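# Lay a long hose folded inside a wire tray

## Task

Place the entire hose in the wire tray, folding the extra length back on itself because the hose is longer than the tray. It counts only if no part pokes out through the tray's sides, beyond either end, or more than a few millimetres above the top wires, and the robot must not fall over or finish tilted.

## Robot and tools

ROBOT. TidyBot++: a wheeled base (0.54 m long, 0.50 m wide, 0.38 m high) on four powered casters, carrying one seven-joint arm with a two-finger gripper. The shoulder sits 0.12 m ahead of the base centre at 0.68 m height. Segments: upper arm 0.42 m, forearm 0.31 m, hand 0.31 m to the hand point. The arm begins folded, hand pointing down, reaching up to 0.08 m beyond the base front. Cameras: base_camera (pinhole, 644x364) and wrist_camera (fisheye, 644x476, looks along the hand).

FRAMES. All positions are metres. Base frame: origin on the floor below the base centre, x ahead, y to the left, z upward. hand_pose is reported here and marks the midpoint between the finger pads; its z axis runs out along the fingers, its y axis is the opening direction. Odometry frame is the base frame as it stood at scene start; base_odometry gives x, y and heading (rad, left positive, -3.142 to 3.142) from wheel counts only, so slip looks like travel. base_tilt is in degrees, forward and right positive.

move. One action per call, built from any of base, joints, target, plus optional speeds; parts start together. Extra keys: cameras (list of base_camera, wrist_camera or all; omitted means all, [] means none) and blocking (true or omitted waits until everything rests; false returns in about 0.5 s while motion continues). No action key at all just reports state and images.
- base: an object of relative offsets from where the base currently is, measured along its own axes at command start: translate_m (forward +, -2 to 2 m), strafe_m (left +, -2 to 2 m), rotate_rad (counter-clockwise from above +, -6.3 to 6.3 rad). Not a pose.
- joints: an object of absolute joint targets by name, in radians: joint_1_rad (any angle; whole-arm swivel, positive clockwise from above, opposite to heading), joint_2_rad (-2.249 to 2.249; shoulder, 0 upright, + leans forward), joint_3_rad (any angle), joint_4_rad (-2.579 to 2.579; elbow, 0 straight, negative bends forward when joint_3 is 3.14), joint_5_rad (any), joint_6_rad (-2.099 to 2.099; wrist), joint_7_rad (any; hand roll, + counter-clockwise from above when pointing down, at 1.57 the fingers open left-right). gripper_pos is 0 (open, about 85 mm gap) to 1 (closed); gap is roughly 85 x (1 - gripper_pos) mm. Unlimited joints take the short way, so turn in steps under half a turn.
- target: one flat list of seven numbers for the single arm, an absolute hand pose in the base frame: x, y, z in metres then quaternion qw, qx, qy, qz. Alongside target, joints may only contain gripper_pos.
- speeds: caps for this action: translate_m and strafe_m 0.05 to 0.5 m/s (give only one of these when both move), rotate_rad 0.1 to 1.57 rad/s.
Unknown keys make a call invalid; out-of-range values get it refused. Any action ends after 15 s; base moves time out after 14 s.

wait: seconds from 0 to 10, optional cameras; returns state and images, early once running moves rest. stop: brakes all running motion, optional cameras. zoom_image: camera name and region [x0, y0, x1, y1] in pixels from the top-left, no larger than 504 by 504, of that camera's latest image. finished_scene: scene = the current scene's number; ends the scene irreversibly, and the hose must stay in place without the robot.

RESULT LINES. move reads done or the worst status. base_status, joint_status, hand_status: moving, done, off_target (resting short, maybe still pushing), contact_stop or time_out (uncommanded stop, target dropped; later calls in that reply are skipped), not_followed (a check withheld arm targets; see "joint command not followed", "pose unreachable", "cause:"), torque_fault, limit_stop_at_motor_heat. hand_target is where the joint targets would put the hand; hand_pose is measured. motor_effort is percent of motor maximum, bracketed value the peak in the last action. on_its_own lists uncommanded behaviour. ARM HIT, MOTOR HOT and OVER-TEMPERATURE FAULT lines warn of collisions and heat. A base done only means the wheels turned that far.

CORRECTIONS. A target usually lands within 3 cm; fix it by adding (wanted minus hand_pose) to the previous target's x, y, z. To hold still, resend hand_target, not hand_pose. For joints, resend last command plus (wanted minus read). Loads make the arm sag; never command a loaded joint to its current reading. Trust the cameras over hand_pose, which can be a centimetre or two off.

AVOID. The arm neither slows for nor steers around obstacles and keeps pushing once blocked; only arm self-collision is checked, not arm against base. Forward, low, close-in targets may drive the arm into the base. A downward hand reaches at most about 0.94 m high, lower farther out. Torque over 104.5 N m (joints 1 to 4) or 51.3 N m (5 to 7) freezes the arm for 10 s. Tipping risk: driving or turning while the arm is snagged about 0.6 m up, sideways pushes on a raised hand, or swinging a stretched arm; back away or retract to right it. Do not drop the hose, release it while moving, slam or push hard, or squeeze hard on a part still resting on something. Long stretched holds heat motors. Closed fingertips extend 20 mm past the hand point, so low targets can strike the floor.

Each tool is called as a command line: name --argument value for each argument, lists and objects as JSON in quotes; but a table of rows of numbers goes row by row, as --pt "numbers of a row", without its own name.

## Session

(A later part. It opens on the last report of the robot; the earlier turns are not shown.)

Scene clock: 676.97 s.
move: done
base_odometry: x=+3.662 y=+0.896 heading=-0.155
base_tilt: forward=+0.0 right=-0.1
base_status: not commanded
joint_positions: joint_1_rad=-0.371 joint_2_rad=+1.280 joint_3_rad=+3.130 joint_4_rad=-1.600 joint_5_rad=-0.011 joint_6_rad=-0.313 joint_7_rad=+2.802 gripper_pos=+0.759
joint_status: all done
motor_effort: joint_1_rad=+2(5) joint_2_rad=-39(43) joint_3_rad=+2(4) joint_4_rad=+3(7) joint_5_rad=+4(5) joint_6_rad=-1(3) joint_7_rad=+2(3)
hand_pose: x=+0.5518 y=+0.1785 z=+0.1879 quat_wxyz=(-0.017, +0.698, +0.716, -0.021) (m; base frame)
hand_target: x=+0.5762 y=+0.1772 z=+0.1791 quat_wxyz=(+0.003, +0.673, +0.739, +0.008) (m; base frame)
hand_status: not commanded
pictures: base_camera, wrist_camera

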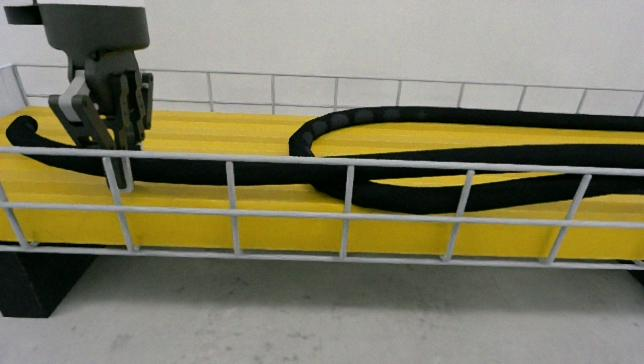

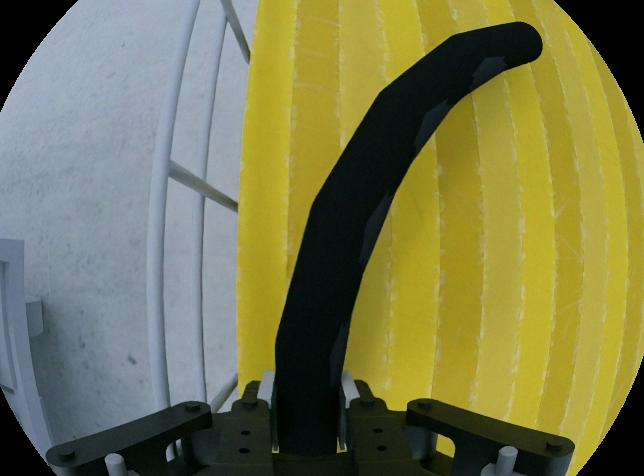

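move --joints '{"gripper_pos":0.6}' --cameras '[]'

move --joints '{"gripper_pos":0.35}' --cameras '["base_camera", "wrist_camera"]'

move --joints '{"gripper_pos":0.1}' --cameras '["wrist_camera"]'

Scene clock: 677.77 s.
move: done
base_odometry: x=+3.662 y=+0.896 heading=-0.155
base_tilt: forward=+0.0 right=-0.1
base_status: not commanded
joint_positions: joint_1_rad=-0.365 joint_2_rad=+1.280 joint_3_rad=+3.137 joint_4_rad=-1.596 joint_5_rad=-0.011 joint_6_rad=-0.305 joint_7_rad=+2.818 gripper_pos=+0.600
joint_status: all done
motor_effort: joint_1_rad=+1(3) joint_2_rad=-39(40) joint_3_rad=+0(3) joint_4_rad=+3(4) joint_5_rad=+2(4) joint_6_rad=-2(3) joint_7_rad=+0(2)
hand_pose: x=+0.5595 y=+0.1738 z=+0.1880 quat_wxyz=(-0.012, +0.695, +0.718, -0.016) (m; base frame)
hand_target: x=+0.5762 y=+0.1772 z=+0.1791 quat_wxyz=(+0.003, +0.673, +0.739, +0.008) (m; base frame)
hand_status: not commanded
pictures: none
No camera images: "cameras" was empty.

Scene clock: 678.43 s.
move: done
base_odometry: x=+3.662 y=+0.896 heading=-0.155
base_tilt: forward=+0.0 right=-0.1
base_status: not commanded
joint_positions: joint_1_rad=-0.356 joint_2_rad=+1.280 joint_3_rad=+3.146 joint_4_rad=-1.591 joint_5_rad=-0.011 joint_6_rad=-0.298 joint_7_rad=+2.820 gripper_pos=+0.350
joint_status: all done
motor_effort: joint_1_rad=-2(3) joint_2_rad=-38(41) joint_3_rad=-5(5) joint_4_rad=+3(5) joint_5_rad=+0(1) joint_6_rad=-2(4) joint_7_rad=+0(0)
hand_pose: x=+0.5676 y=+0.1664 z=+0.1881 quat_wxyz=(-0.006, +0.699, +0.715, -0.013) (m; base frame)
hand_target: x=+0.5762 y=+0.1772 z=+0.1791 quat_wxyz=(+0.003, +0.673, +0.739, +0.008) (m; base frame)
hand_status: not commanded
pictures: base_camera, wrist_camera

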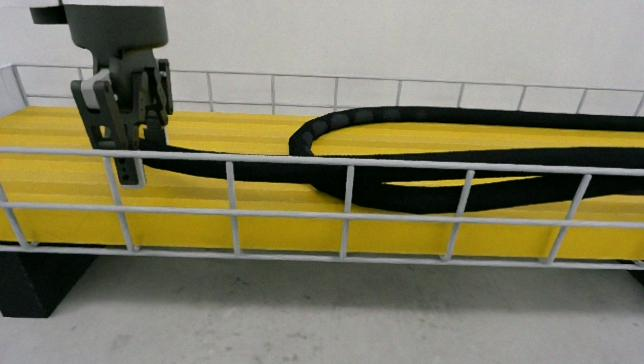

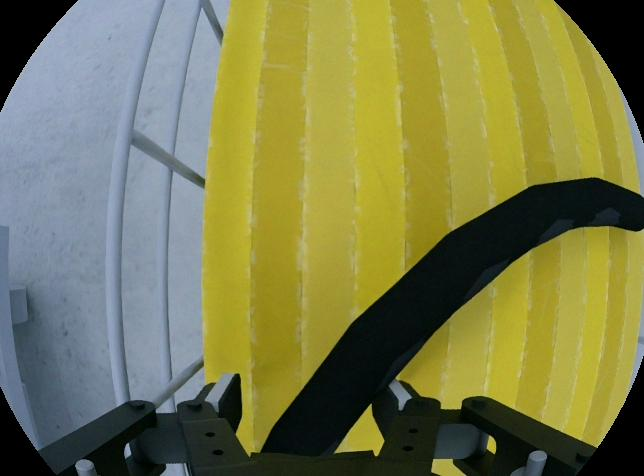

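Scene clock: 679.10 s.
move: done
base_odometry: x=+3.662 y=+0.896 heading=-0.155
base_tilt: forward=+0.0 right=-0.1
base_status: not commanded
joint_positions: joint_1_rad=-0.353 joint_2_rad=+1.281 joint_3_rad=+3.147 joint_4_rad=-1.589 joint_5_rad=-0.011 joint_6_rad=-0.297 joint_7_rad=+2.820 gripper_pos=+0.100
joint_status: all done
motor_effort: joint_1_rad=-3(3) joint_2_rad=-37(41) joint_3_rad=-6(6) joint_4_rad=+4(6) joint_5_rad=+0(0) joint_6_rad=-1(3) joint_7_rad=+0(1)
hand_pose: x=+0.5695 y=+0.1652 z=+0.1881 quat_wxyz=(-0.004, +0.700, +0.714, -0.012) (m; base frame)
hand_target: x=+0.5762 y=+0.1772 z=+0.1791 quat_wxyz=(+0.003, +0.673, +0.739, +0.008) (m; base frame)
hand_status: not commanded
pictures: wrist_camera

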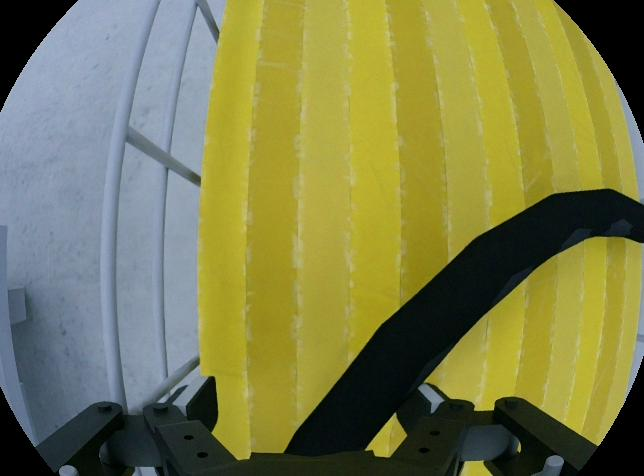

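move --joints '{"joint_2_rad":0.9,"joint_4_rad":-1.75,"joint_6_rad":-0.4}' --cameras '[]'

move --base '{"translate_m":-0.2}' --joints '{"joint_1_rad":0.0,"joint_2_rad":0.2,"joint_4_rad":-1.7,"joint_6_rad":-1.0,"joint_7_rad":1.57}'

Scene clock: 680.93 s.
move: done
base_odometry: x=+3.662 y=+0.896 heading=-0.155
base_tilt: forward=+0.0 right=-0.1
base_status: not commanded
joint_positions: joint_1_rad=-0.360 joint_2_rad=+0.899 joint_3_rad=+3.147 joint_4_rad=-1.731 joint_5_rad=-0.011 joint_6_rad=-0.325 joint_7_rad=+2.820 gripper_pos=+0.100
joint_status: all done
motor_effort: joint_1_rad=+1(3) joint_2_rad=-39(46) joint_3_rad=-1(6) joint_4_rad=+11(11) joint_5_rad=+1(1) joint_6_rad=+2(2) joint_7_rad=+0(1)
hand_pose: x=+0.6255 y=+0.1897 z=+0.3637 quat_wxyz=(+0.040, +0.695, +0.713, +0.084) (m; base frame)
hand_target: x=+0.5913 y=+0.1829 z=+0.3562 quat_wxyz=(+0.020, +0.672, +0.739, +0.041) (m; base frame)
hand_status: not commanded
pictures: none
No camera images: "cameras" was empty.

Scene clock: 683.30 s.
move: done
base_odometry: x=+3.464 y=+0.927 heading=-0.155
base_tilt: forward=+0.0 right=-0.1
base_status: done
joint_positions: joint_1_rad=-0.011 joint_2_rad=+0.206 joint_3_rad=+3.147 joint_4_rad=-1.728 joint_5_rad=-0.011 joint_6_rad=-0.919 joint_7_rad=+1.624 gripper_pos=+0.100
joint_status: all done
motor_effort: joint_1_rad=+1(3) joint_2_rad=-25(43) joint_3_rad=+0(1) joint_4_rad=+19(19) joint_5_rad=+1(1) joint_6_rad=+3(4) joint_7_rad=+0(1)
hand_pose: x=+0.5873 y=+0.0067 z=+0.6834 quat_wxyz=(-0.001, +0.989, +0.027, +0.143) (m; base frame)
hand_target: x=+0.5745 y=+0.0021 z=+0.6903 quat_wxyz=(+0.000, +0.993, +0.000, +0.121) (m; base frame)
hand_status: not commanded
pictures: base_camera, wrist_camera

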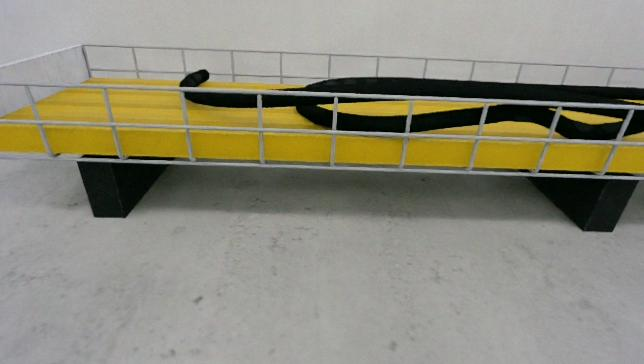

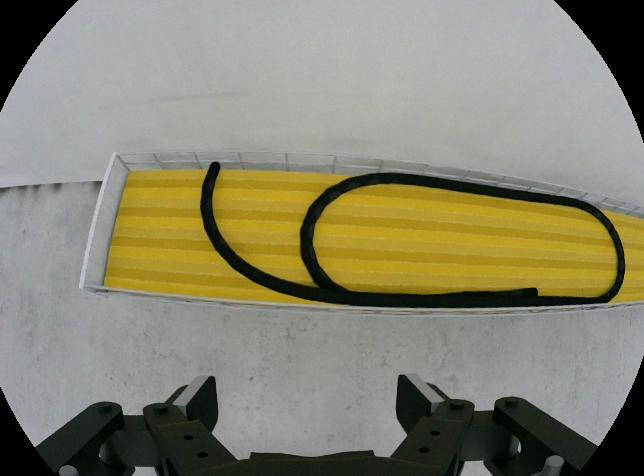

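zoom_image --camera "base_camera" --region '[140, 30, 390, 170]'

zoom_image --camera "wrist_camera" --region '[150, 140, 400, 320]'

zoom_image --camera "base_camera" --region '[390, 50, 644, 200]'

zoom_image --camera "wrist_camera" --region '[390, 150, 640, 340]'

Scaled by 2.016.

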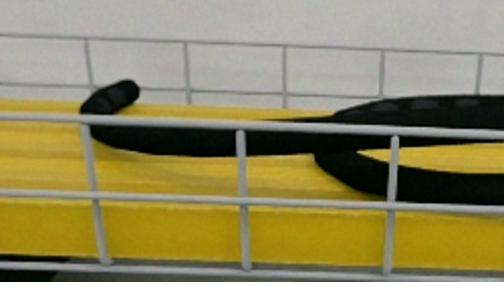

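Scaled by 2.016.

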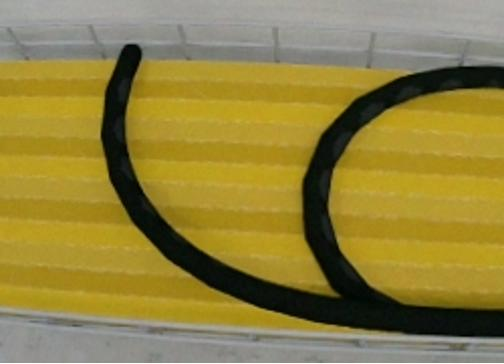

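Scaled by 1.984.

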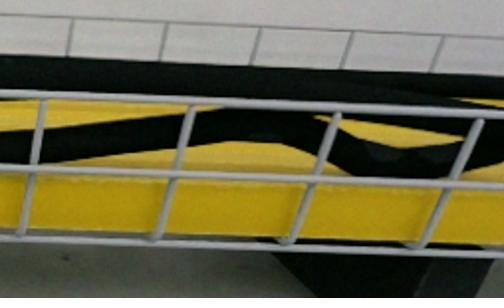

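Scaled by 2.016.

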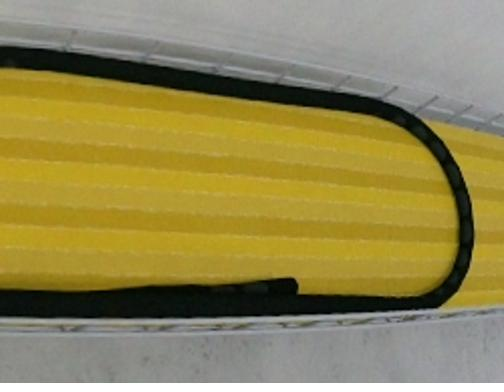

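move --base '{"translate_m":0.1,"strafe_m":-0.25}' --joints '{"joint_1_rad":0.0,"joint_2_rad":0.955,"joint_4_rad":-1.59,"joint_6_rad":-0.51,"joint_7_rad":-0.05,"gripper_pos":0.55}'

Scene clock: 689.37 s.
move: done
base_odometry: x=+3.524 y=+0.664 heading=-0.156
base_tilt: forward=-0.1 right=-0.1
base_status: done
joint_positions: joint_1_rad=+0.003 joint_2_rad=+0.943 joint_3_rad=+3.147 joint_4_rad=-1.618 joint_5_rad=-0.011 joint_6_rad=-0.590 joint_7_rad=+0.004 gripper_pos=+0.550
joint_status: all done
motor_effort: joint_1_rad=+1(4) joint_2_rad=-40(43) joint_3_rad=-1(2) joint_4_rad=+10(20) joint_5_rad=+1(1) joint_6_rad=+0(4) joint_7_rad=+0(1)
hand_pose: x=+0.6292 y=-0.0010 z=+0.3548 quat_wxyz=(+0.003, +0.703, -0.711, -0.004) (m; base frame)
hand_target: x=+0.6660 y=+0.0023 z=+0.3547 quat_wxyz=(-0.032, +0.689, -0.724, +0.029) (m; base frame)
hand_status: not commanded
pictures: base_camera, wrist_camera

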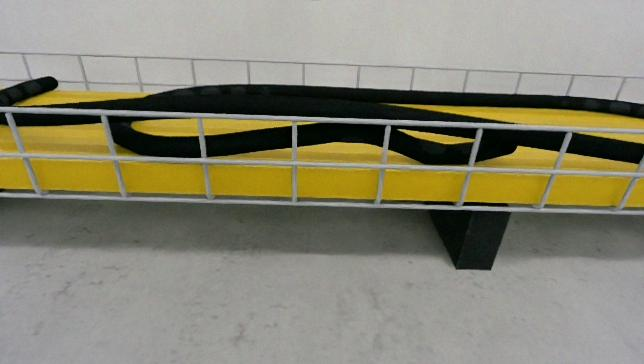

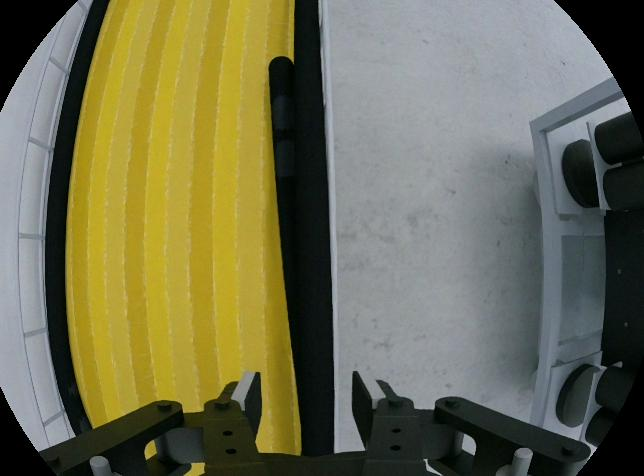

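move --joints '{"joint_1_rad":0.19,"joint_2_rad":1.115,"joint_4_rad":-1.53,"joint_6_rad":-0.40,"joint_7_rad":1.80,"gripper_pos":1.0}'

Scene clock: 693.70 s.
move: done
base_odometry: x=+3.524 y=+0.664 heading=-0.156
base_tilt: forward=+0.0 right=-0.1
base_status: not commanded
joint_positions: joint_1_rad=+0.184 joint_2_rad=+1.095 joint_3_rad=+3.147 joint_4_rad=-1.558 joint_5_rad=-0.011 joint_6_rad=-0.479 joint_7_rad=+1.751 gripper_pos=+0.999
joint_status: all done
motor_effort: joint_1_rad=+1(3) joint_2_rad=-42(43) joint_3_rad=-1(2) joint_4_rad=+9(11) joint_5_rad=+1(1) joint_6_rad=+0(1) joint_7_rad=+0(1)
hand_pose: x=+0.6352 y=-0.0960 z=+0.2859 quat_wxyz=(+0.001, +1.000, -0.008, +0.005) (m; base frame)
hand_target: x=+0.6670 y=-0.1030 z=+0.2808 quat_wxyz=(+0.009, +0.999, +0.020, +0.047) (m; base frame)
hand_status: not commanded
pictures: base_camera, wrist_camera

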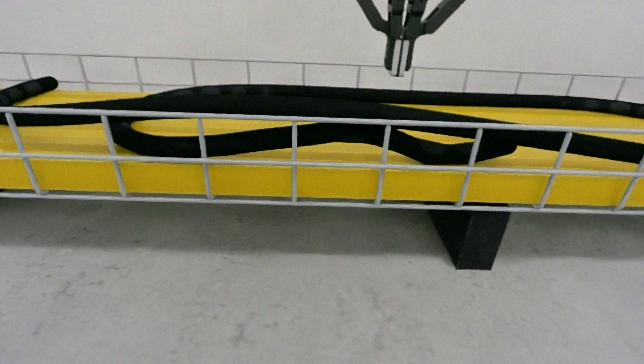

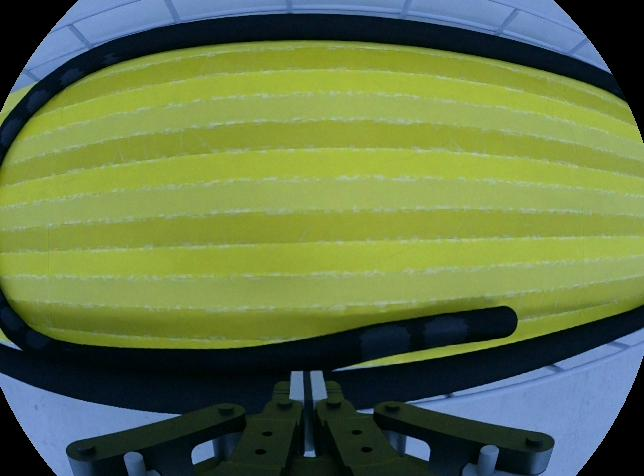

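move --joints '{"joint_1_rad":0.185,"joint_2_rad":1.205,"joint_4_rad":-1.515,"joint_6_rad":-0.36,"joint_7_rad":1.80}'

Scene clock: 696.20 s.
move: done
base_odometry: x=+3.524 y=+0.664 heading=-0.156
base_tilt: forward=+0.0 right=-0.1
base_status: not commanded
joint_positions: joint_1_rad=+0.184 joint_2_rad=+1.168 joint_3_rad=+3.147 joint_4_rad=-1.536 joint_5_rad=-0.011 joint_6_rad=-0.436 joint_7_rad=+1.751 gripper_pos=+0.999
joint_status: all done
motor_effort: joint_1_rad=+1(3) joint_2_rad=-38(41) joint_3_rad=-1(1) joint_4_rad=+8(9) joint_5_rad=+1(1) joint_6_rad=+1(2) joint_7_rad=-1(1)
hand_pose: x=+0.6311 y=-0.0954 z=+0.2506 quat_wxyz=(+0.000, +1.000, -0.008, +0.001) (m; base frame)
hand_target: x=+0.6509 y=-0.0972 z=+0.2348 quat_wxyz=(+0.006, +0.999, +0.022, +0.030) (m; base frame)
hand_status: not commanded
pictures: base_camera, wrist_camera

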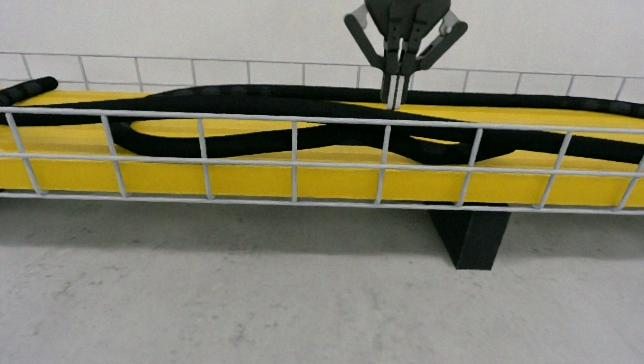

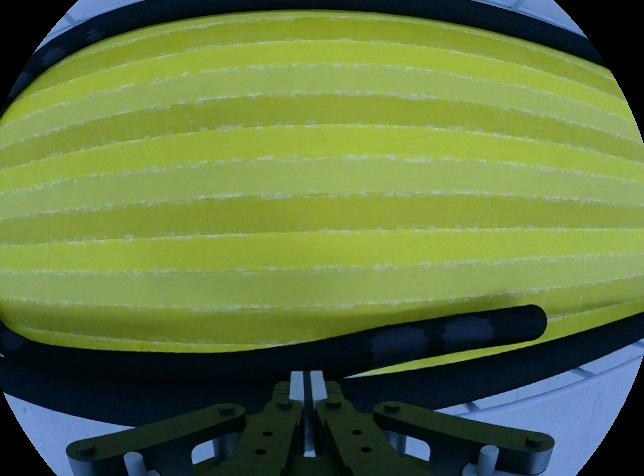

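move --joints '{"joint_2_rad":1.27,"joint_4_rad":-1.485,"joint_6_rad":-0.325}'

move --joints '{"joint_2_rad":1.335,"joint_4_rad":-1.455,"joint_6_rad":-0.285}'

Scene clock: 697.30 s.
move: off_target
base_odometry: x=+3.524 y=+0.664 heading=-0.156
base_tilt: forward=+0.0 right=-0.1
base_status: not commanded
joint_positions: joint_1_rad=+0.183 joint_2_rad=+1.230 joint_3_rad=+3.146 joint_4_rad=-1.496 joint_5_rad=-0.011 joint_6_rad=-0.390 joint_7_rad=+1.751 gripper_pos=+0.999
joint_status: joint_2_rad off_target (ended at +1.230, target +1.270); the others done
motor_effort: joint_1_rad=+1(4) joint_2_rad=-36(40) joint_3_rad=+0(3) joint_4_rad=+7(9) joint_5_rad=+1(2) joint_6_rad=+1(3) joint_7_rad=+0(1)
hand_pose: x=+0.6415 y=-0.0968 z=+0.2236 quat_wxyz=(+0.002, +1.000, -0.007, +0.012) (m; base frame)
hand_target: x=+0.6498 y=-0.0969 z=+0.2046 quat_wxyz=(+0.006, +0.999, +0.022, +0.030) (m; base frame)
hand_status: not commanded
pictures: base_camera, wrist_camera

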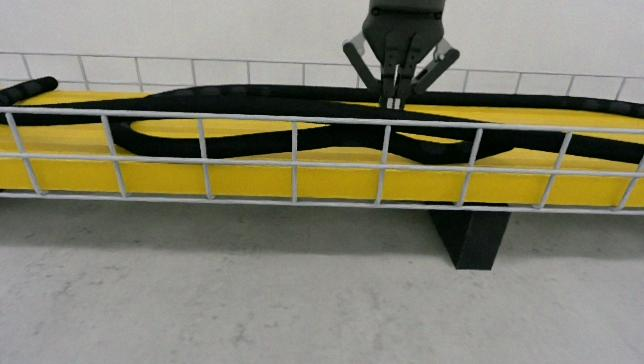

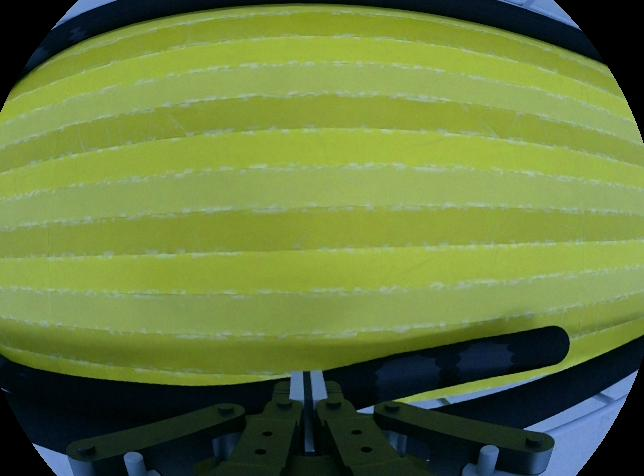

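Scene clock: 698.43 s.
move: done
base_odometry: x=+3.524 y=+0.664 heading=-0.156
base_tilt: forward=+0.0 right=-0.1
base_status: not commanded
joint_positions: joint_1_rad=+0.182 joint_2_rad=+1.299 joint_3_rad=+3.141 joint_4_rad=-1.462 joint_5_rad=-0.011 joint_6_rad=-0.340 joint_7_rad=+1.751 gripper_pos=+0.999
joint_status: all done
motor_effort: joint_1_rad=+1(4) joint_2_rad=-40(40) joint_3_rad=-1(3) joint_4_rad=+5(8) joint_5_rad=+1(2) joint_6_rad=-2(3) joint_7_rad=+0(1)
hand_pose: x=+0.6454 y=-0.0940 z=+0.1920 quat_wxyz=(+0.001, +1.000, -0.006, +0.020) (m; base frame)
hand_target: x=+0.6483 y=-0.0967 z=+0.1744 quat_wxyz=(+0.006, +0.999, +0.022, +0.033) (m; base frame)
hand_status: not commanded
pictures: base_camera, wrist_camera

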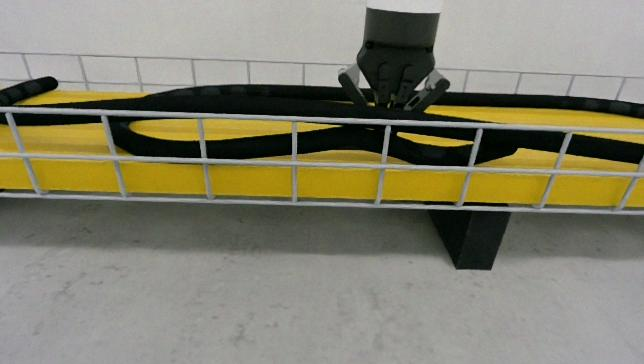

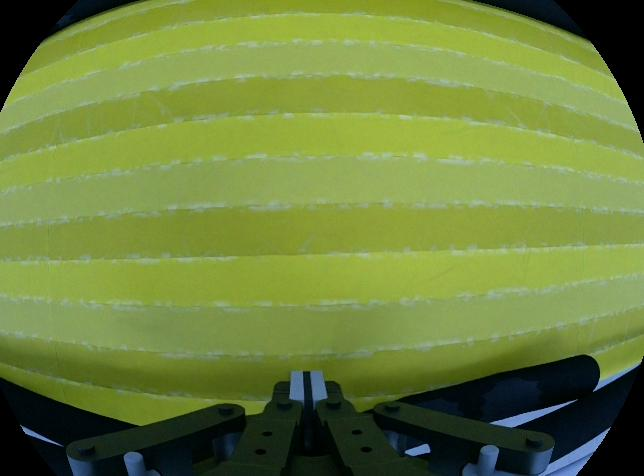

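zoom_image --camera "base_camera" --region '[250, 60, 550, 220]'

zoom_image --camera "wrist_camera" --region '[200, 330, 644, 476]'

Scaled by 1.680.

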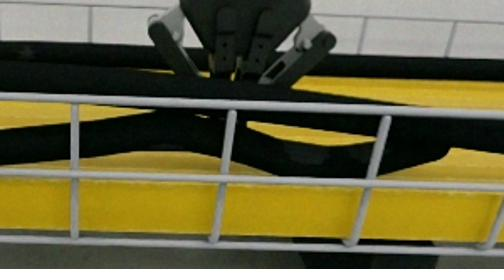

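Scaled by 1.135.

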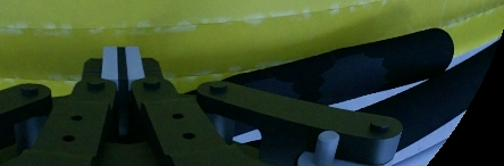

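move --joints '{"joint_2_rad":1.05,"joint_4_rad":-1.5,"joint_6_rad":-0.55}' --cameras '["base_camera"]'

move --base '{"strafe_m":0.3}' --joints '{"joint_1_rad":-0.13,"joint_2_rad":1.05,"joint_4_rad":-1.32,"joint_6_rad":-0.80,"joint_7_rad":2.56,"gripper_pos":0.45}'

Scene clock: 702.10 s.
move: done
base_odometry: x=+3.524 y=+0.664 heading=-0.156
base_tilt: forward=+0.0 right=-0.1
base_status: not commanded
joint_positions: joint_1_rad=+0.182 joint_2_rad=+1.041 joint_3_rad=+3.141 joint_4_rad=-1.483 joint_5_rad=-0.011 joint_6_rad=-0.472 joint_7_rad=+1.751 gripper_pos=+0.999
joint_status: all done
motor_effort: joint_1_rad=+1(1) joint_2_rad=-43(48) joint_3_rad=-1(1) joint_4_rad=+12(12) joint_5_rad=+1(1) joint_6_rad=+2(2) joint_7_rad=+0(1)
hand_pose: x=+0.6999 y=-0.1036 z=+0.3300 quat_wxyz=(+0.010, +0.997, -0.005, +0.072) (m; base frame)
hand_target: x=+0.6632 y=-0.0995 z=+0.3192 quat_wxyz=(+0.004, +1.000, +0.022, +0.021) (m; base frame)
hand_status: not commanded
pictures: base_camera

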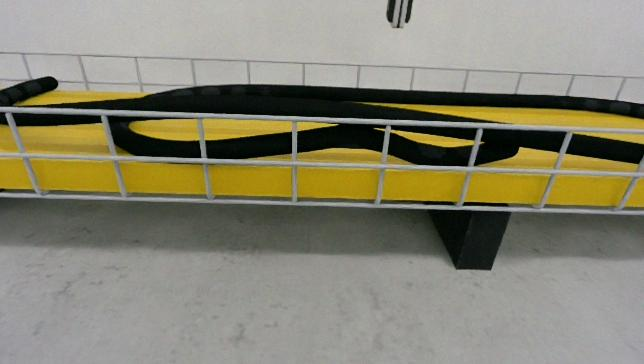

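Scene clock: 704.17 s.
move: done
base_odometry: x=+3.571 y=+0.961 heading=-0.156
base_tilt: forward=+0.0 right=-0.1
base_status: done
joint_positions: joint_1_rad=-0.139 joint_2_rad=+1.041 joint_3_rad=+3.136 joint_4_rad=-1.348 joint_5_rad=-0.011 joint_6_rad=-0.720 joint_7_rad=+2.507 gripper_pos=+0.450
joint_status: all done
motor_effort: joint_1_rad=+1(8) joint_2_rad=-44(45) joint_3_rad=-1(4) joint_4_rad=+13(13) joint_5_rad=+1(2) joint_6_rad=+1(2) joint_7_rad=-1(1)
hand_pose: x=+0.7005 y=+0.0882 z=+0.3539 quat_wxyz=(+0.001, +0.860, +0.510, +0.017) (m; base frame)
hand_target: x=+0.6892 y=+0.0768 z=+0.3547 quat_wxyz=(-0.007, +0.847, +0.531, -0.013) (m; base frame)
hand_status: not commanded
pictures: base_camera, wrist_camera

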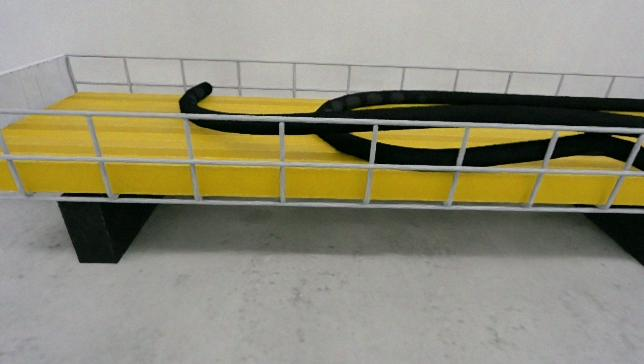

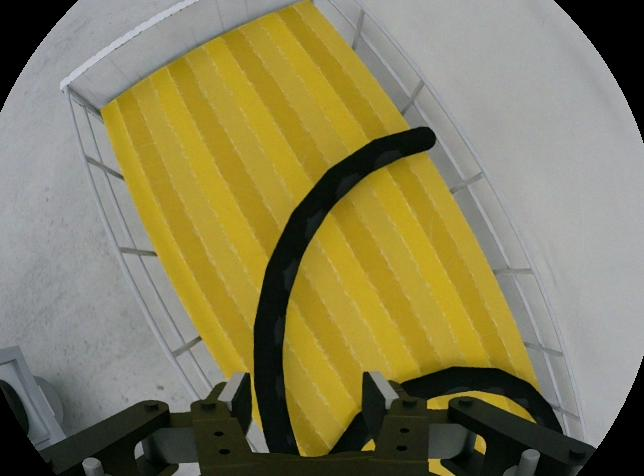

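move --joints '{"joint_1_rad":-0.215,"joint_2_rad":1.30,"joint_4_rad":-1.265,"joint_6_rad":-0.49,"joint_7_rad":2.19}' --cameras '["wrist_camera"]'

Scene clock: 706.30 s.
move: done
base_odometry: x=+3.571 y=+0.961 heading=-0.156
base_tilt: forward=-0.1 right=-0.1
base_status: not commanded
joint_positions: joint_1_rad=-0.209 joint_2_rad=+1.293 joint_3_rad=+3.136 joint_4_rad=-1.291 joint_5_rad=-0.011 joint_6_rad=-0.568 joint_7_rad=+2.243 gripper_pos=+0.450
joint_status: all done
motor_effort: joint_1_rad=+1(2) joint_2_rad=-45(50) joint_3_rad=-1(2) joint_4_rad=+10(13) joint_5_rad=+1(1) joint_6_rad=+0(1) joint_7_rad=-1(1)
hand_pose: x=+0.6728 y=+0.1246 z=+0.2191 quat_wxyz=(-0.007, +0.906, +0.423, -0.004) (m; base frame)
hand_target: x=+0.7083 y=+0.1311 z=+0.2207 quat_wxyz=(+0.008, +0.913, +0.405, +0.043) (m; base frame)
hand_status: not commanded
pictures: wrist_camera

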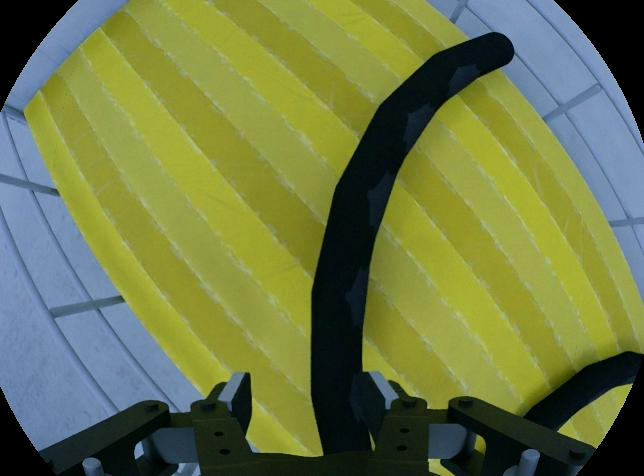

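move --joints '{"joint_1_rad":-0.183,"joint_2_rad":1.375,"joint_4_rad":-1.185,"joint_6_rad":-0.485,"joint_7_rad":2.21}' --cameras '["wrist_camera"]'

Scene clock: 707.53 s.
move: done
base_odometry: x=+3.571 y=+0.961 heading=-0.156
base_tilt: forward=+0.0 right=-0.1
base_status: not commanded
joint_positions: joint_1_rad=-0.190 joint_2_rad=+1.357 joint_3_rad=+3.136 joint_4_rad=-1.208 joint_5_rad=-0.011 joint_6_rad=-0.560 joint_7_rad=+2.242 gripper_pos=+0.450
joint_status: all done
motor_effort: joint_1_rad=+1(2) joint_2_rad=-46(48) joint_3_rad=-1(2) joint_4_rad=+10(11) joint_5_rad=+1(1) joint_6_rad=+0(2) joint_7_rad=+0(1)
hand_pose: x=+0.6951 y=+0.1177 z=+0.1966 quat_wxyz=(-0.004, +0.910, +0.414, +0.010) (m; base frame)
hand_target: x=+0.7237 y=+0.1143 z=+0.1912 quat_wxyz=(+0.010, +0.916, +0.399, +0.047) (m; base frame)
hand_status: not commanded
pictures: wrist_camera

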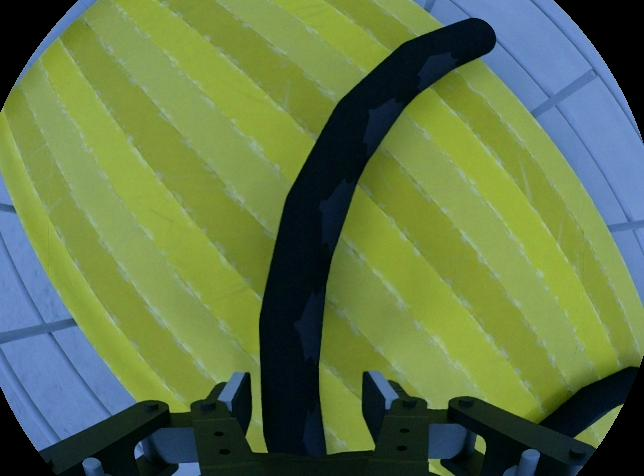

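move --joints '{"joint_2_rad":1.388}' --cameras '[]'

move --joints '{"gripper_pos":0.8}' --cameras '["wrist_camera"]'

Scene clock: 708.30 s.
move: done
base_odometry: x=+3.571 y=+0.961 heading=-0.156
base_tilt: forward=+0.0 right=-0.1
base_status: not commanded
joint_positions: joint_1_rad=-0.190 joint_2_rad=+1.366 joint_3_rad=+3.136 joint_4_rad=-1.208 joint_5_rad=-0.011 joint_6_rad=-0.560 joint_7_rad=+2.242 gripper_pos=+0.450
joint_status: all done
motor_effort: joint_1_rad=+1(1) joint_2_rad=-45(47) joint_3_rad=-1(2) joint_4_rad=+10(11) joint_5_rad=+1(1) joint_6_rad=+0(1) joint_7_rad=+0(1)
hand_pose: x=+0.6907 y=+0.1169 z=+0.1912 quat_wxyz=(-0.005, +0.910, +0.414, +0.005) (m; base frame)
hand_target: x=+0.7174 y=+0.1131 z=+0.1832 quat_wxyz=(+0.009, +0.916, +0.399, +0.041) (m; base frame)
hand_status: not commanded
pictures: none
No camera images: "cameras" was empty.

Scene clock: 709.03 s.
move: off_target
base_odometry: x=+3.571 y=+0.961 heading=-0.156
base_tilt: forward=-0.1 right=-0.1
base_status: not commanded
joint_positions: joint_1_rad=-0.193 joint_2_rad=+1.371 joint_3_rad=+3.134 joint_4_rad=-1.207 joint_5_rad=-0.011 joint_6_rad=-0.559 joint_7_rad=+2.242 gripper_pos=+0.761
joint_status: gripper_pos off_target (ended at +0.761, target +0.800)
motor_effort: joint_1_rad=+2(6) joint_2_rad=-46(49) joint_3_rad=+1(5) joint_4_rad=+11(15) joint_5_rad=+1(3) joint_6_rad=+1(5) joint_7_rad=+0(1)
hand_pose: x=+0.6884 y=+0.1187 z=+0.1885 quat_wxyz=(-0.006, +0.910, +0.415, +0.004) (m; base frame)
hand_target: x=+0.7174 y=+0.1131 z=+0.1832 quat_wxyz=(+0.009, +0.916, +0.399, +0.041) (m; base frame)
hand_status: not commanded
pictures: wrist_camera

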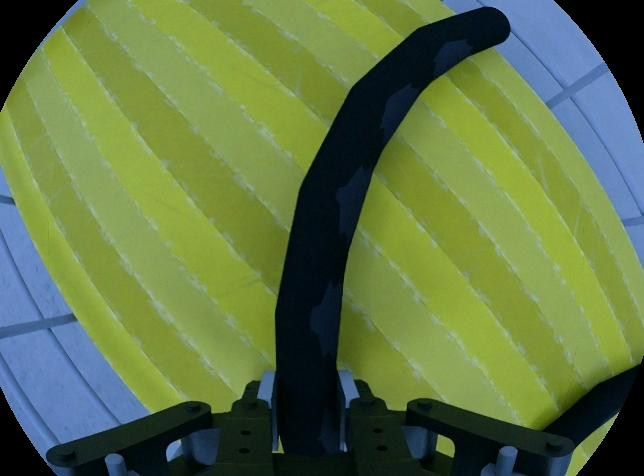

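move --joints '{"joint_1_rad":-0.23,"joint_2_rad":1.10,"joint_4_rad":-1.28,"joint_6_rad":-0.82,"joint_7_rad":2.72}' --cameras '["base_camera"]'

move --joints '{"joint_1_rad":-0.25,"joint_2_rad":1.225,"joint_4_rad":-0.98,"joint_6_rad":-0.96,"joint_7_rad":3.23}'

Scene clock: 711.50 s.
move: done
base_odometry: x=+3.571 y=+0.961 heading=-0.156
base_tilt: forward=+0.0 right=-0.1
base_status: not commanded
joint_positions: joint_1_rad=-0.202 joint_2_rad=+1.109 joint_3_rad=+3.145 joint_4_rad=-1.271 joint_5_rad=-0.011 joint_6_rad=-0.744 joint_7_rad=+2.656 gripper_pos=+0.761
joint_status: all done
motor_effort: joint_1_rad=-3(5) joint_2_rad=-49(54) joint_3_rad=-3(5) joint_4_rad=+15(15) joint_5_rad=+1(3) joint_6_rad=+1(4) joint_7_rad=+2(2)
hand_pose: x=+0.7055 y=+0.1219 z=+0.3303 quat_wxyz=(+0.002, +0.802, +0.597, +0.009) (m; base frame)
hand_target: x=+0.6771 y=+0.1330 z=+0.3344 quat_wxyz=(-0.014, +0.771, +0.636, -0.026) (m; base frame)
hand_status: not commanded
pictures: base_camera

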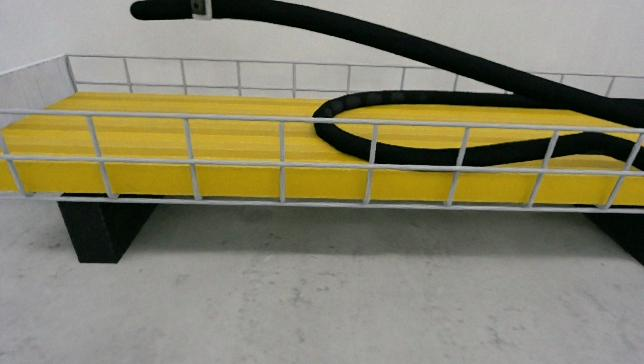

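Scene clock: 713.23 s.
move: off_target
base_odometry: x=+3.571 y=+0.961 heading=-0.156
base_tilt: forward=-0.1 right=-0.1
base_status: not commanded
joint_positions: joint_1_rad=-0.208 joint_2_rad=+1.224 joint_3_rad=+3.148 joint_4_rad=-1.028 joint_5_rad=-0.011 joint_6_rad=-0.893 joint_7_rad=+3.158 gripper_pos=+0.761
joint_status: joint_1_rad off_target (ended at -0.208, target -0.250); joint_4_rad off_target (ended at -1.028, target -0.980); the others done
motor_effort: joint_1_rad=-4(6) joint_2_rad=-53(54) joint_3_rad=-4(6) joint_4_rad=+17(18) joint_5_rad=+1(2) joint_6_rad=+2(3) joint_7_rad=+2(4)
hand_pose: x=+0.7441 y=+0.1322 z=+0.3153 quat_wxyz=(-0.002, +0.627, +0.779, -0.001) (m; base frame)
hand_target: x=+0.7403 y=+0.1609 z=+0.3270 quat_wxyz=(-0.008, +0.578, +0.816, -0.008) (m; base frame)
hand_status: not commanded
pictures: base_camera, wrist_camera

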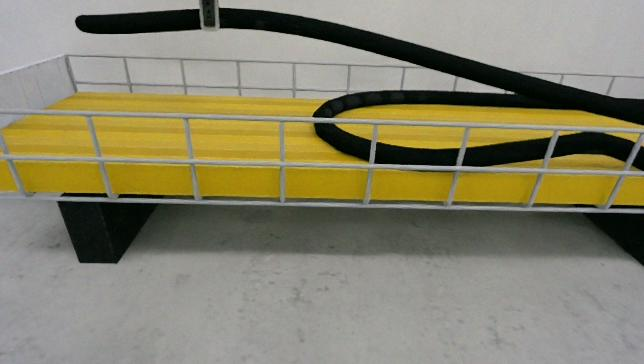

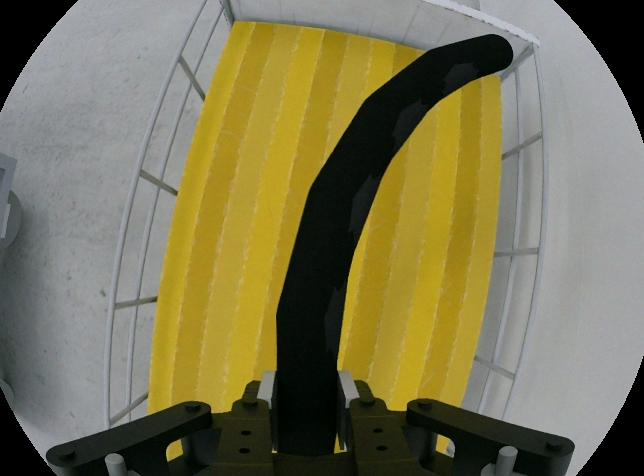

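move --base '{"translate_m":0.06}' --joints '{"joint_1_rad":-0.26,"joint_7_rad":3.33}'

Scene clock: 714.70 s.
move: done
base_odometry: x=+3.631 y=+0.951 heading=-0.156
base_tilt: forward=+0.0 right=-0.1
base_status: done
joint_positions: joint_1_rad=-0.226 joint_2_rad=+1.227 joint_3_rad=+3.148 joint_4_rad=-1.019 joint_5_rad=-0.011 joint_6_rad=-0.900 joint_7_rad=+3.274 gripper_pos=+0.761
joint_status: all done
motor_effort: joint_1_rad=-3(6) joint_2_rad=-53(56) joint_3_rad=-3(5) joint_4_rad=+17(19) joint_5_rad=+2(2) joint_6_rad=+2(3) joint_7_rad=+3(4)
hand_pose: x=+0.7430 y=+0.1438 z=+0.3158 quat_wxyz=(-0.002, +0.573, +0.819, -0.001) (m; base frame)
hand_target: x=+0.7387 y=+0.1672 z=+0.3270 quat_wxyz=(-0.009, +0.532, +0.847, -0.008) (m; base frame)
hand_status: not commanded
pictures: base_camera, wrist_camera

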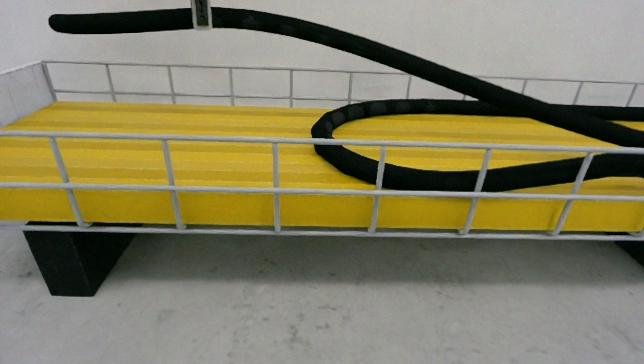

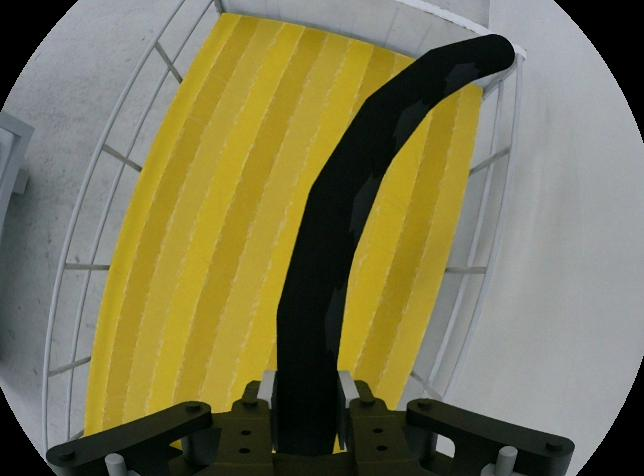

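move --joints '{"joint_1_rad":-0.26,"joint_2_rad":1.485,"joint_4_rad":-0.84,"joint_6_rad":-0.74,"joint_7_rad":3.35}'

Scene clock: 716.30 s.
move: done
base_odometry: x=+3.630 y=+0.951 heading=-0.156
base_tilt: forward=+0.0 right=-0.1
base_status: not commanded
joint_positions: joint_1_rad=-0.245 joint_2_rad=+1.470 joint_3_rad=+3.148 joint_4_rad=-0.872 joint_5_rad=-0.011 joint_6_rad=-0.816 joint_7_rad=+3.282 gripper_pos=+0.761
joint_status: all done
motor_effort: joint_1_rad=-3(4) joint_2_rad=-48(53) joint_3_rad=-3(3) joint_4_rad=+14(18) joint_5_rad=+2(4) joint_6_rad=+0(2) joint_7_rad=+3(4)
hand_pose: x=+0.7388 y=+0.1550 z=+0.1936 quat_wxyz=(-0.006, +0.562, +0.827, -0.006) (m; base frame)
hand_target: x=+0.7680 y=+0.1749 z=+0.1923 quat_wxyz=(+0.026, +0.523, +0.851, +0.028) (m; base frame)
hand_status: not commanded
pictures: base_camera, wrist_camera

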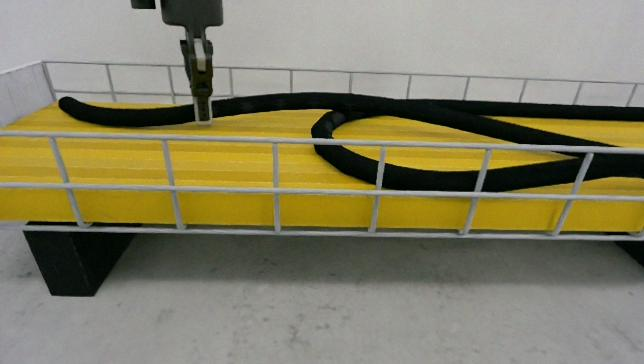

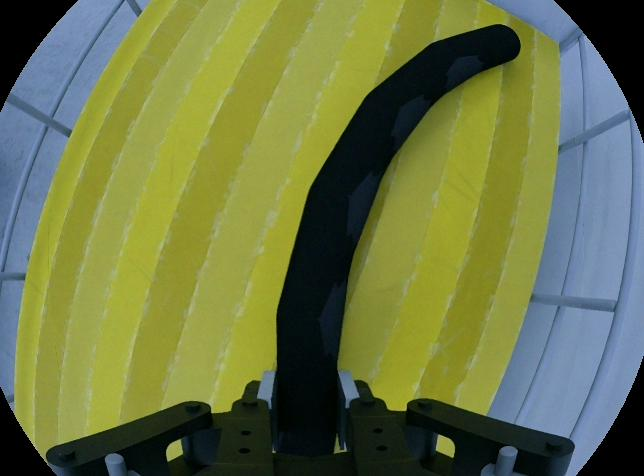

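move --joints '{"gripper_pos":0.6}' --cameras '[]'

move --joints '{"gripper_pos":0.35}' --cameras '["base_camera"]'

move --joints '{"gripper_pos":0.1}' --cameras '["wrist_camera"]'

move --joints '{"joint_2_rad":1.1,"joint_4_rad":-1.2,"joint_6_rad":-0.8}' --cameras '[]'

move --base '{"translate_m":-0.2,"strafe_m":-0.1}' --joints '{"joint_1_rad":0.0,"joint_2_rad":0.2,"joint_4_rad":-1.7,"joint_6_rad":-1.0,"joint_7_rad":1.57}'

Scene clock: 717.57 s.
move: done
base_odometry: x=+3.630 y=+0.951 heading=-0.156
base_tilt: forward=+0.0 right=-0.1
base_status: not commanded
joint_positions: joint_1_rad=-0.256 joint_2_rad=+1.476 joint_3_rad=+3.147 joint_4_rad=-0.869 joint_5_rad=-0.011 joint_6_rad=-0.812 joint_7_rad=+3.304 gripper_pos=+0.600
joint_status: all done
motor_effort: joint_1_rad=+1(3) joint_2_rad=-51(52) joint_3_rad=-1(3) joint_4_rad=+16(18) joint_5_rad=+1(3) joint_6_rad=+3(5) joint_7_rad=+0(3)
hand_pose: x=+0.7368 y=+0.1622 z=+0.1904 quat_wxyz=(-0.006, +0.548, +0.836, -0.005) (m; base frame)
hand_target: x=+0.7680 y=+0.1749 z=+0.1923 quat_wxyz=(+0.026, +0.523, +0.851, +0.028) (m; base frame)
hand_status: not commanded
pictures: none
No camera images: "cameras" was empty.

Scene clock: 718.23 s.
move: done
base_odometry: x=+3.630 y=+0.951 heading=-0.156
base_tilt: forward=+0.0 right=-0.1
base_status: not commanded
joint_positions: joint_1_rad=-0.266 joint_2_rad=+1.476 joint_3_rad=+3.144 joint_4_rad=-0.869 joint_5_rad=-0.011 joint_6_rad=-0.812 joint_7_rad=+3.304 gripper_pos=+0.350
joint_status: all done
motor_effort: joint_1_rad=+3(4) joint_2_rad=-51(52) joint_3_rad=+1(2) joint_4_rad=+15(16) joint_5_rad=+2(2) joint_6_rad=+2(3) joint_7_rad=+0(0)
hand_pose: x=+0.7346 y=+0.1703 z=+0.1905 quat_wxyz=(-0.007, +0.544, +0.839, -0.004) (m; base frame)
hand_target: x=+0.7680 y=+0.1749 z=+0.1923 quat_wxyz=(+0.026, +0.523, +0.851, +0.028) (m; base frame)
hand_status: not commanded
pictures: base_camera

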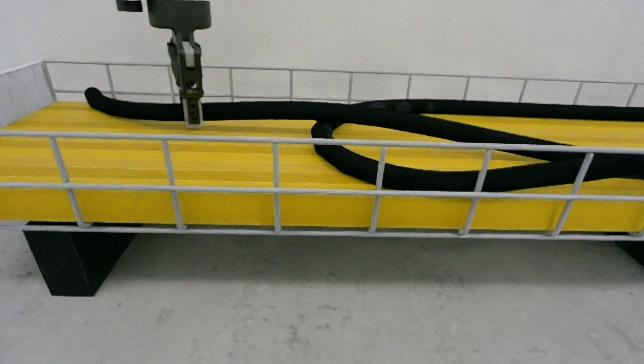

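Scene clock: 718.90 s.
move: done
base_odometry: x=+3.630 y=+0.951 heading=-0.156
base_tilt: forward=+0.0 right=-0.1
base_status: not commanded
joint_positions: joint_1_rad=-0.267 joint_2_rad=+1.476 joint_3_rad=+3.144 joint_4_rad=-0.869 joint_5_rad=-0.011 joint_6_rad=-0.812 joint_7_rad=+3.304 gripper_pos=+0.100
joint_status: all done
motor_effort: joint_1_rad=+3(4) joint_2_rad=-50(51) joint_3_rad=+2(2) joint_4_rad=+15(15) joint_5_rad=+3(3) joint_6_rad=+2(2) joint_7_rad=+0(1)
hand_pose: x=+0.7345 y=+0.1706 z=+0.1905 quat_wxyz=(-0.007, +0.544, +0.839, -0.004) (m; base frame)
hand_target: x=+0.7680 y=+0.1749 z=+0.1923 quat_wxyz=(+0.026, +0.523, +0.851, +0.028) (m; base frame)
hand_status: not commanded
pictures: wrist_camera

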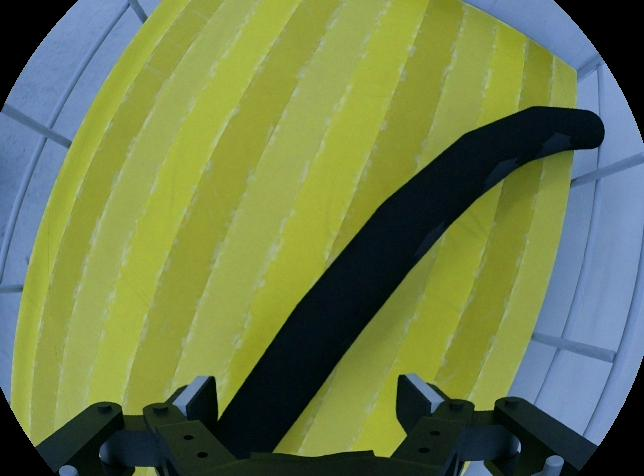

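Scene clock: 720.60 s.
move: done
base_odometry: x=+3.630 y=+0.951 heading=-0.156
base_tilt: forward=+0.0 right=-0.1
base_status: not commanded
joint_positions: joint_1_rad=-0.266 joint_2_rad=+1.093 joint_3_rad=+3.144 joint_4_rad=-1.182 joint_5_rad=-0.011 joint_6_rad=-0.812 joint_7_rad=+3.304 gripper_pos=+0.100
joint_status: all done
motor_effort: joint_1_rad=+1(4) joint_2_rad=-46(55) joint_3_rad=-1(2) joint_4_rad=+14(16) joint_5_rad=+1(3) joint_6_rad=+1(2) joint_7_rad=+0(1)
hand_pose: x=+0.7265 y=+0.1679 z=+0.3609 quat_wxyz=(+0.016, +0.544, +0.839, +0.022) (m; base frame)
hand_target: x=+0.7198 y=+0.1622 z=+0.3522 quat_wxyz=(+0.014, +0.523, +0.852, +0.016) (m; base frame)
hand_status: not commanded
pictures: none
No camera images: "cameras" was empty.

Scene clock: 723.33 s.
move: done
base_odometry: x=+3.417 y=+0.883 heading=-0.156
base_tilt: forward=+0.0 right=-0.1
base_status: done
joint_positions: joint_1_rad=-0.012 joint_2_rad=+0.203 joint_3_rad=+3.144 joint_4_rad=-1.682 joint_5_rad=-0.011 joint_6_rad=-0.921 joint_7_rad=+1.624 gripper_pos=+0.100
joint_status: all done
motor_effort: joint_1_rad=+1(4) joint_2_rad=-26(50) joint_3_rad=+0(2) joint_4_rad=+19(20) joint_5_rad=+1(1) joint_6_rad=+3(4) joint_7_rad=-1(1)
hand_pose: x=+0.6053 y=+0.0085 z=+0.7026 quat_wxyz=(-0.001, +0.986, +0.028, +0.167) (m; base frame)
hand_target: x=+0.5745 y=+0.0021 z=+0.6903 quat_wxyz=(+0.000, +0.993, +0.000, +0.121) (m; base frame)
hand_status: not commanded
pictures: base_camera, wrist_camera

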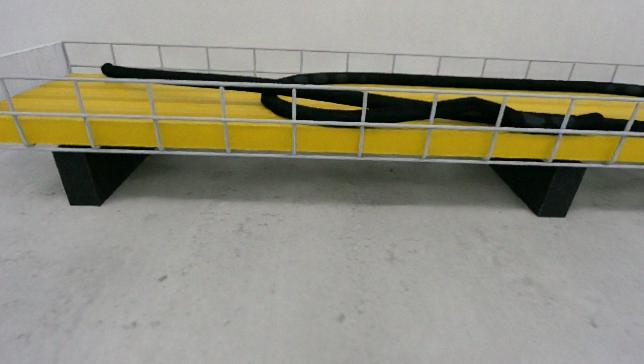

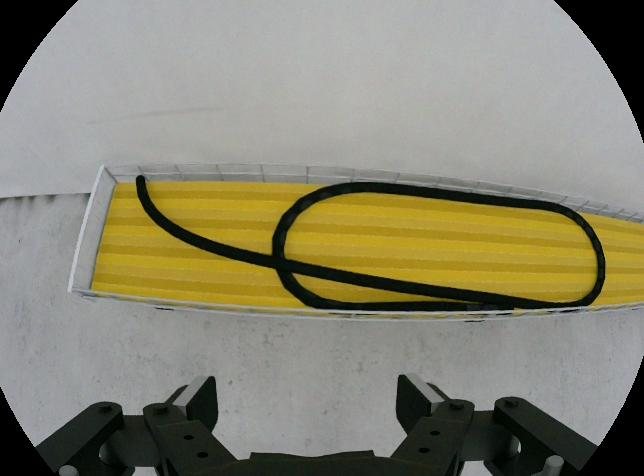

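zoom_image --camera "base_camera" --region '[60, 30, 320, 180]'

zoom_image --camera "base_camera" --region '[384, 40, 644, 190]'

zoom_image --camera "wrist_camera" --region '[400, 200, 640, 340]'

Scaled by 1.938.

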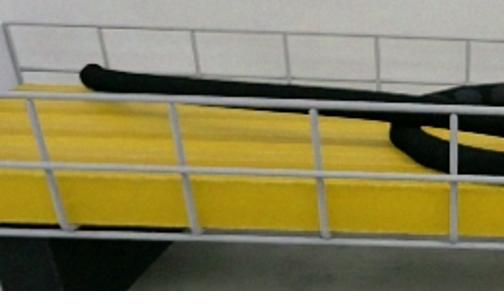

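Scaled by 1.938.

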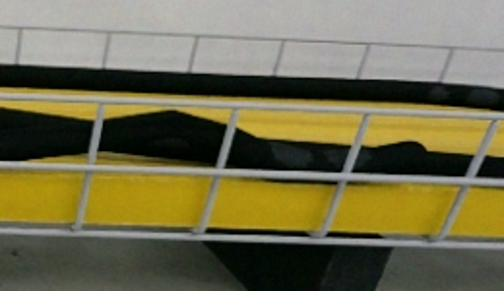

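Scaled by 2.100.

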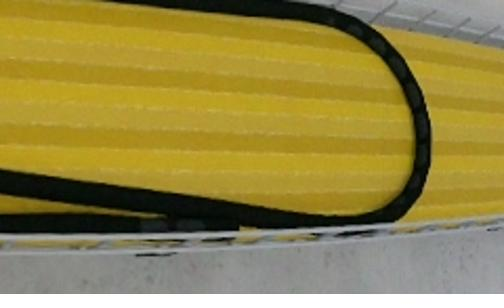

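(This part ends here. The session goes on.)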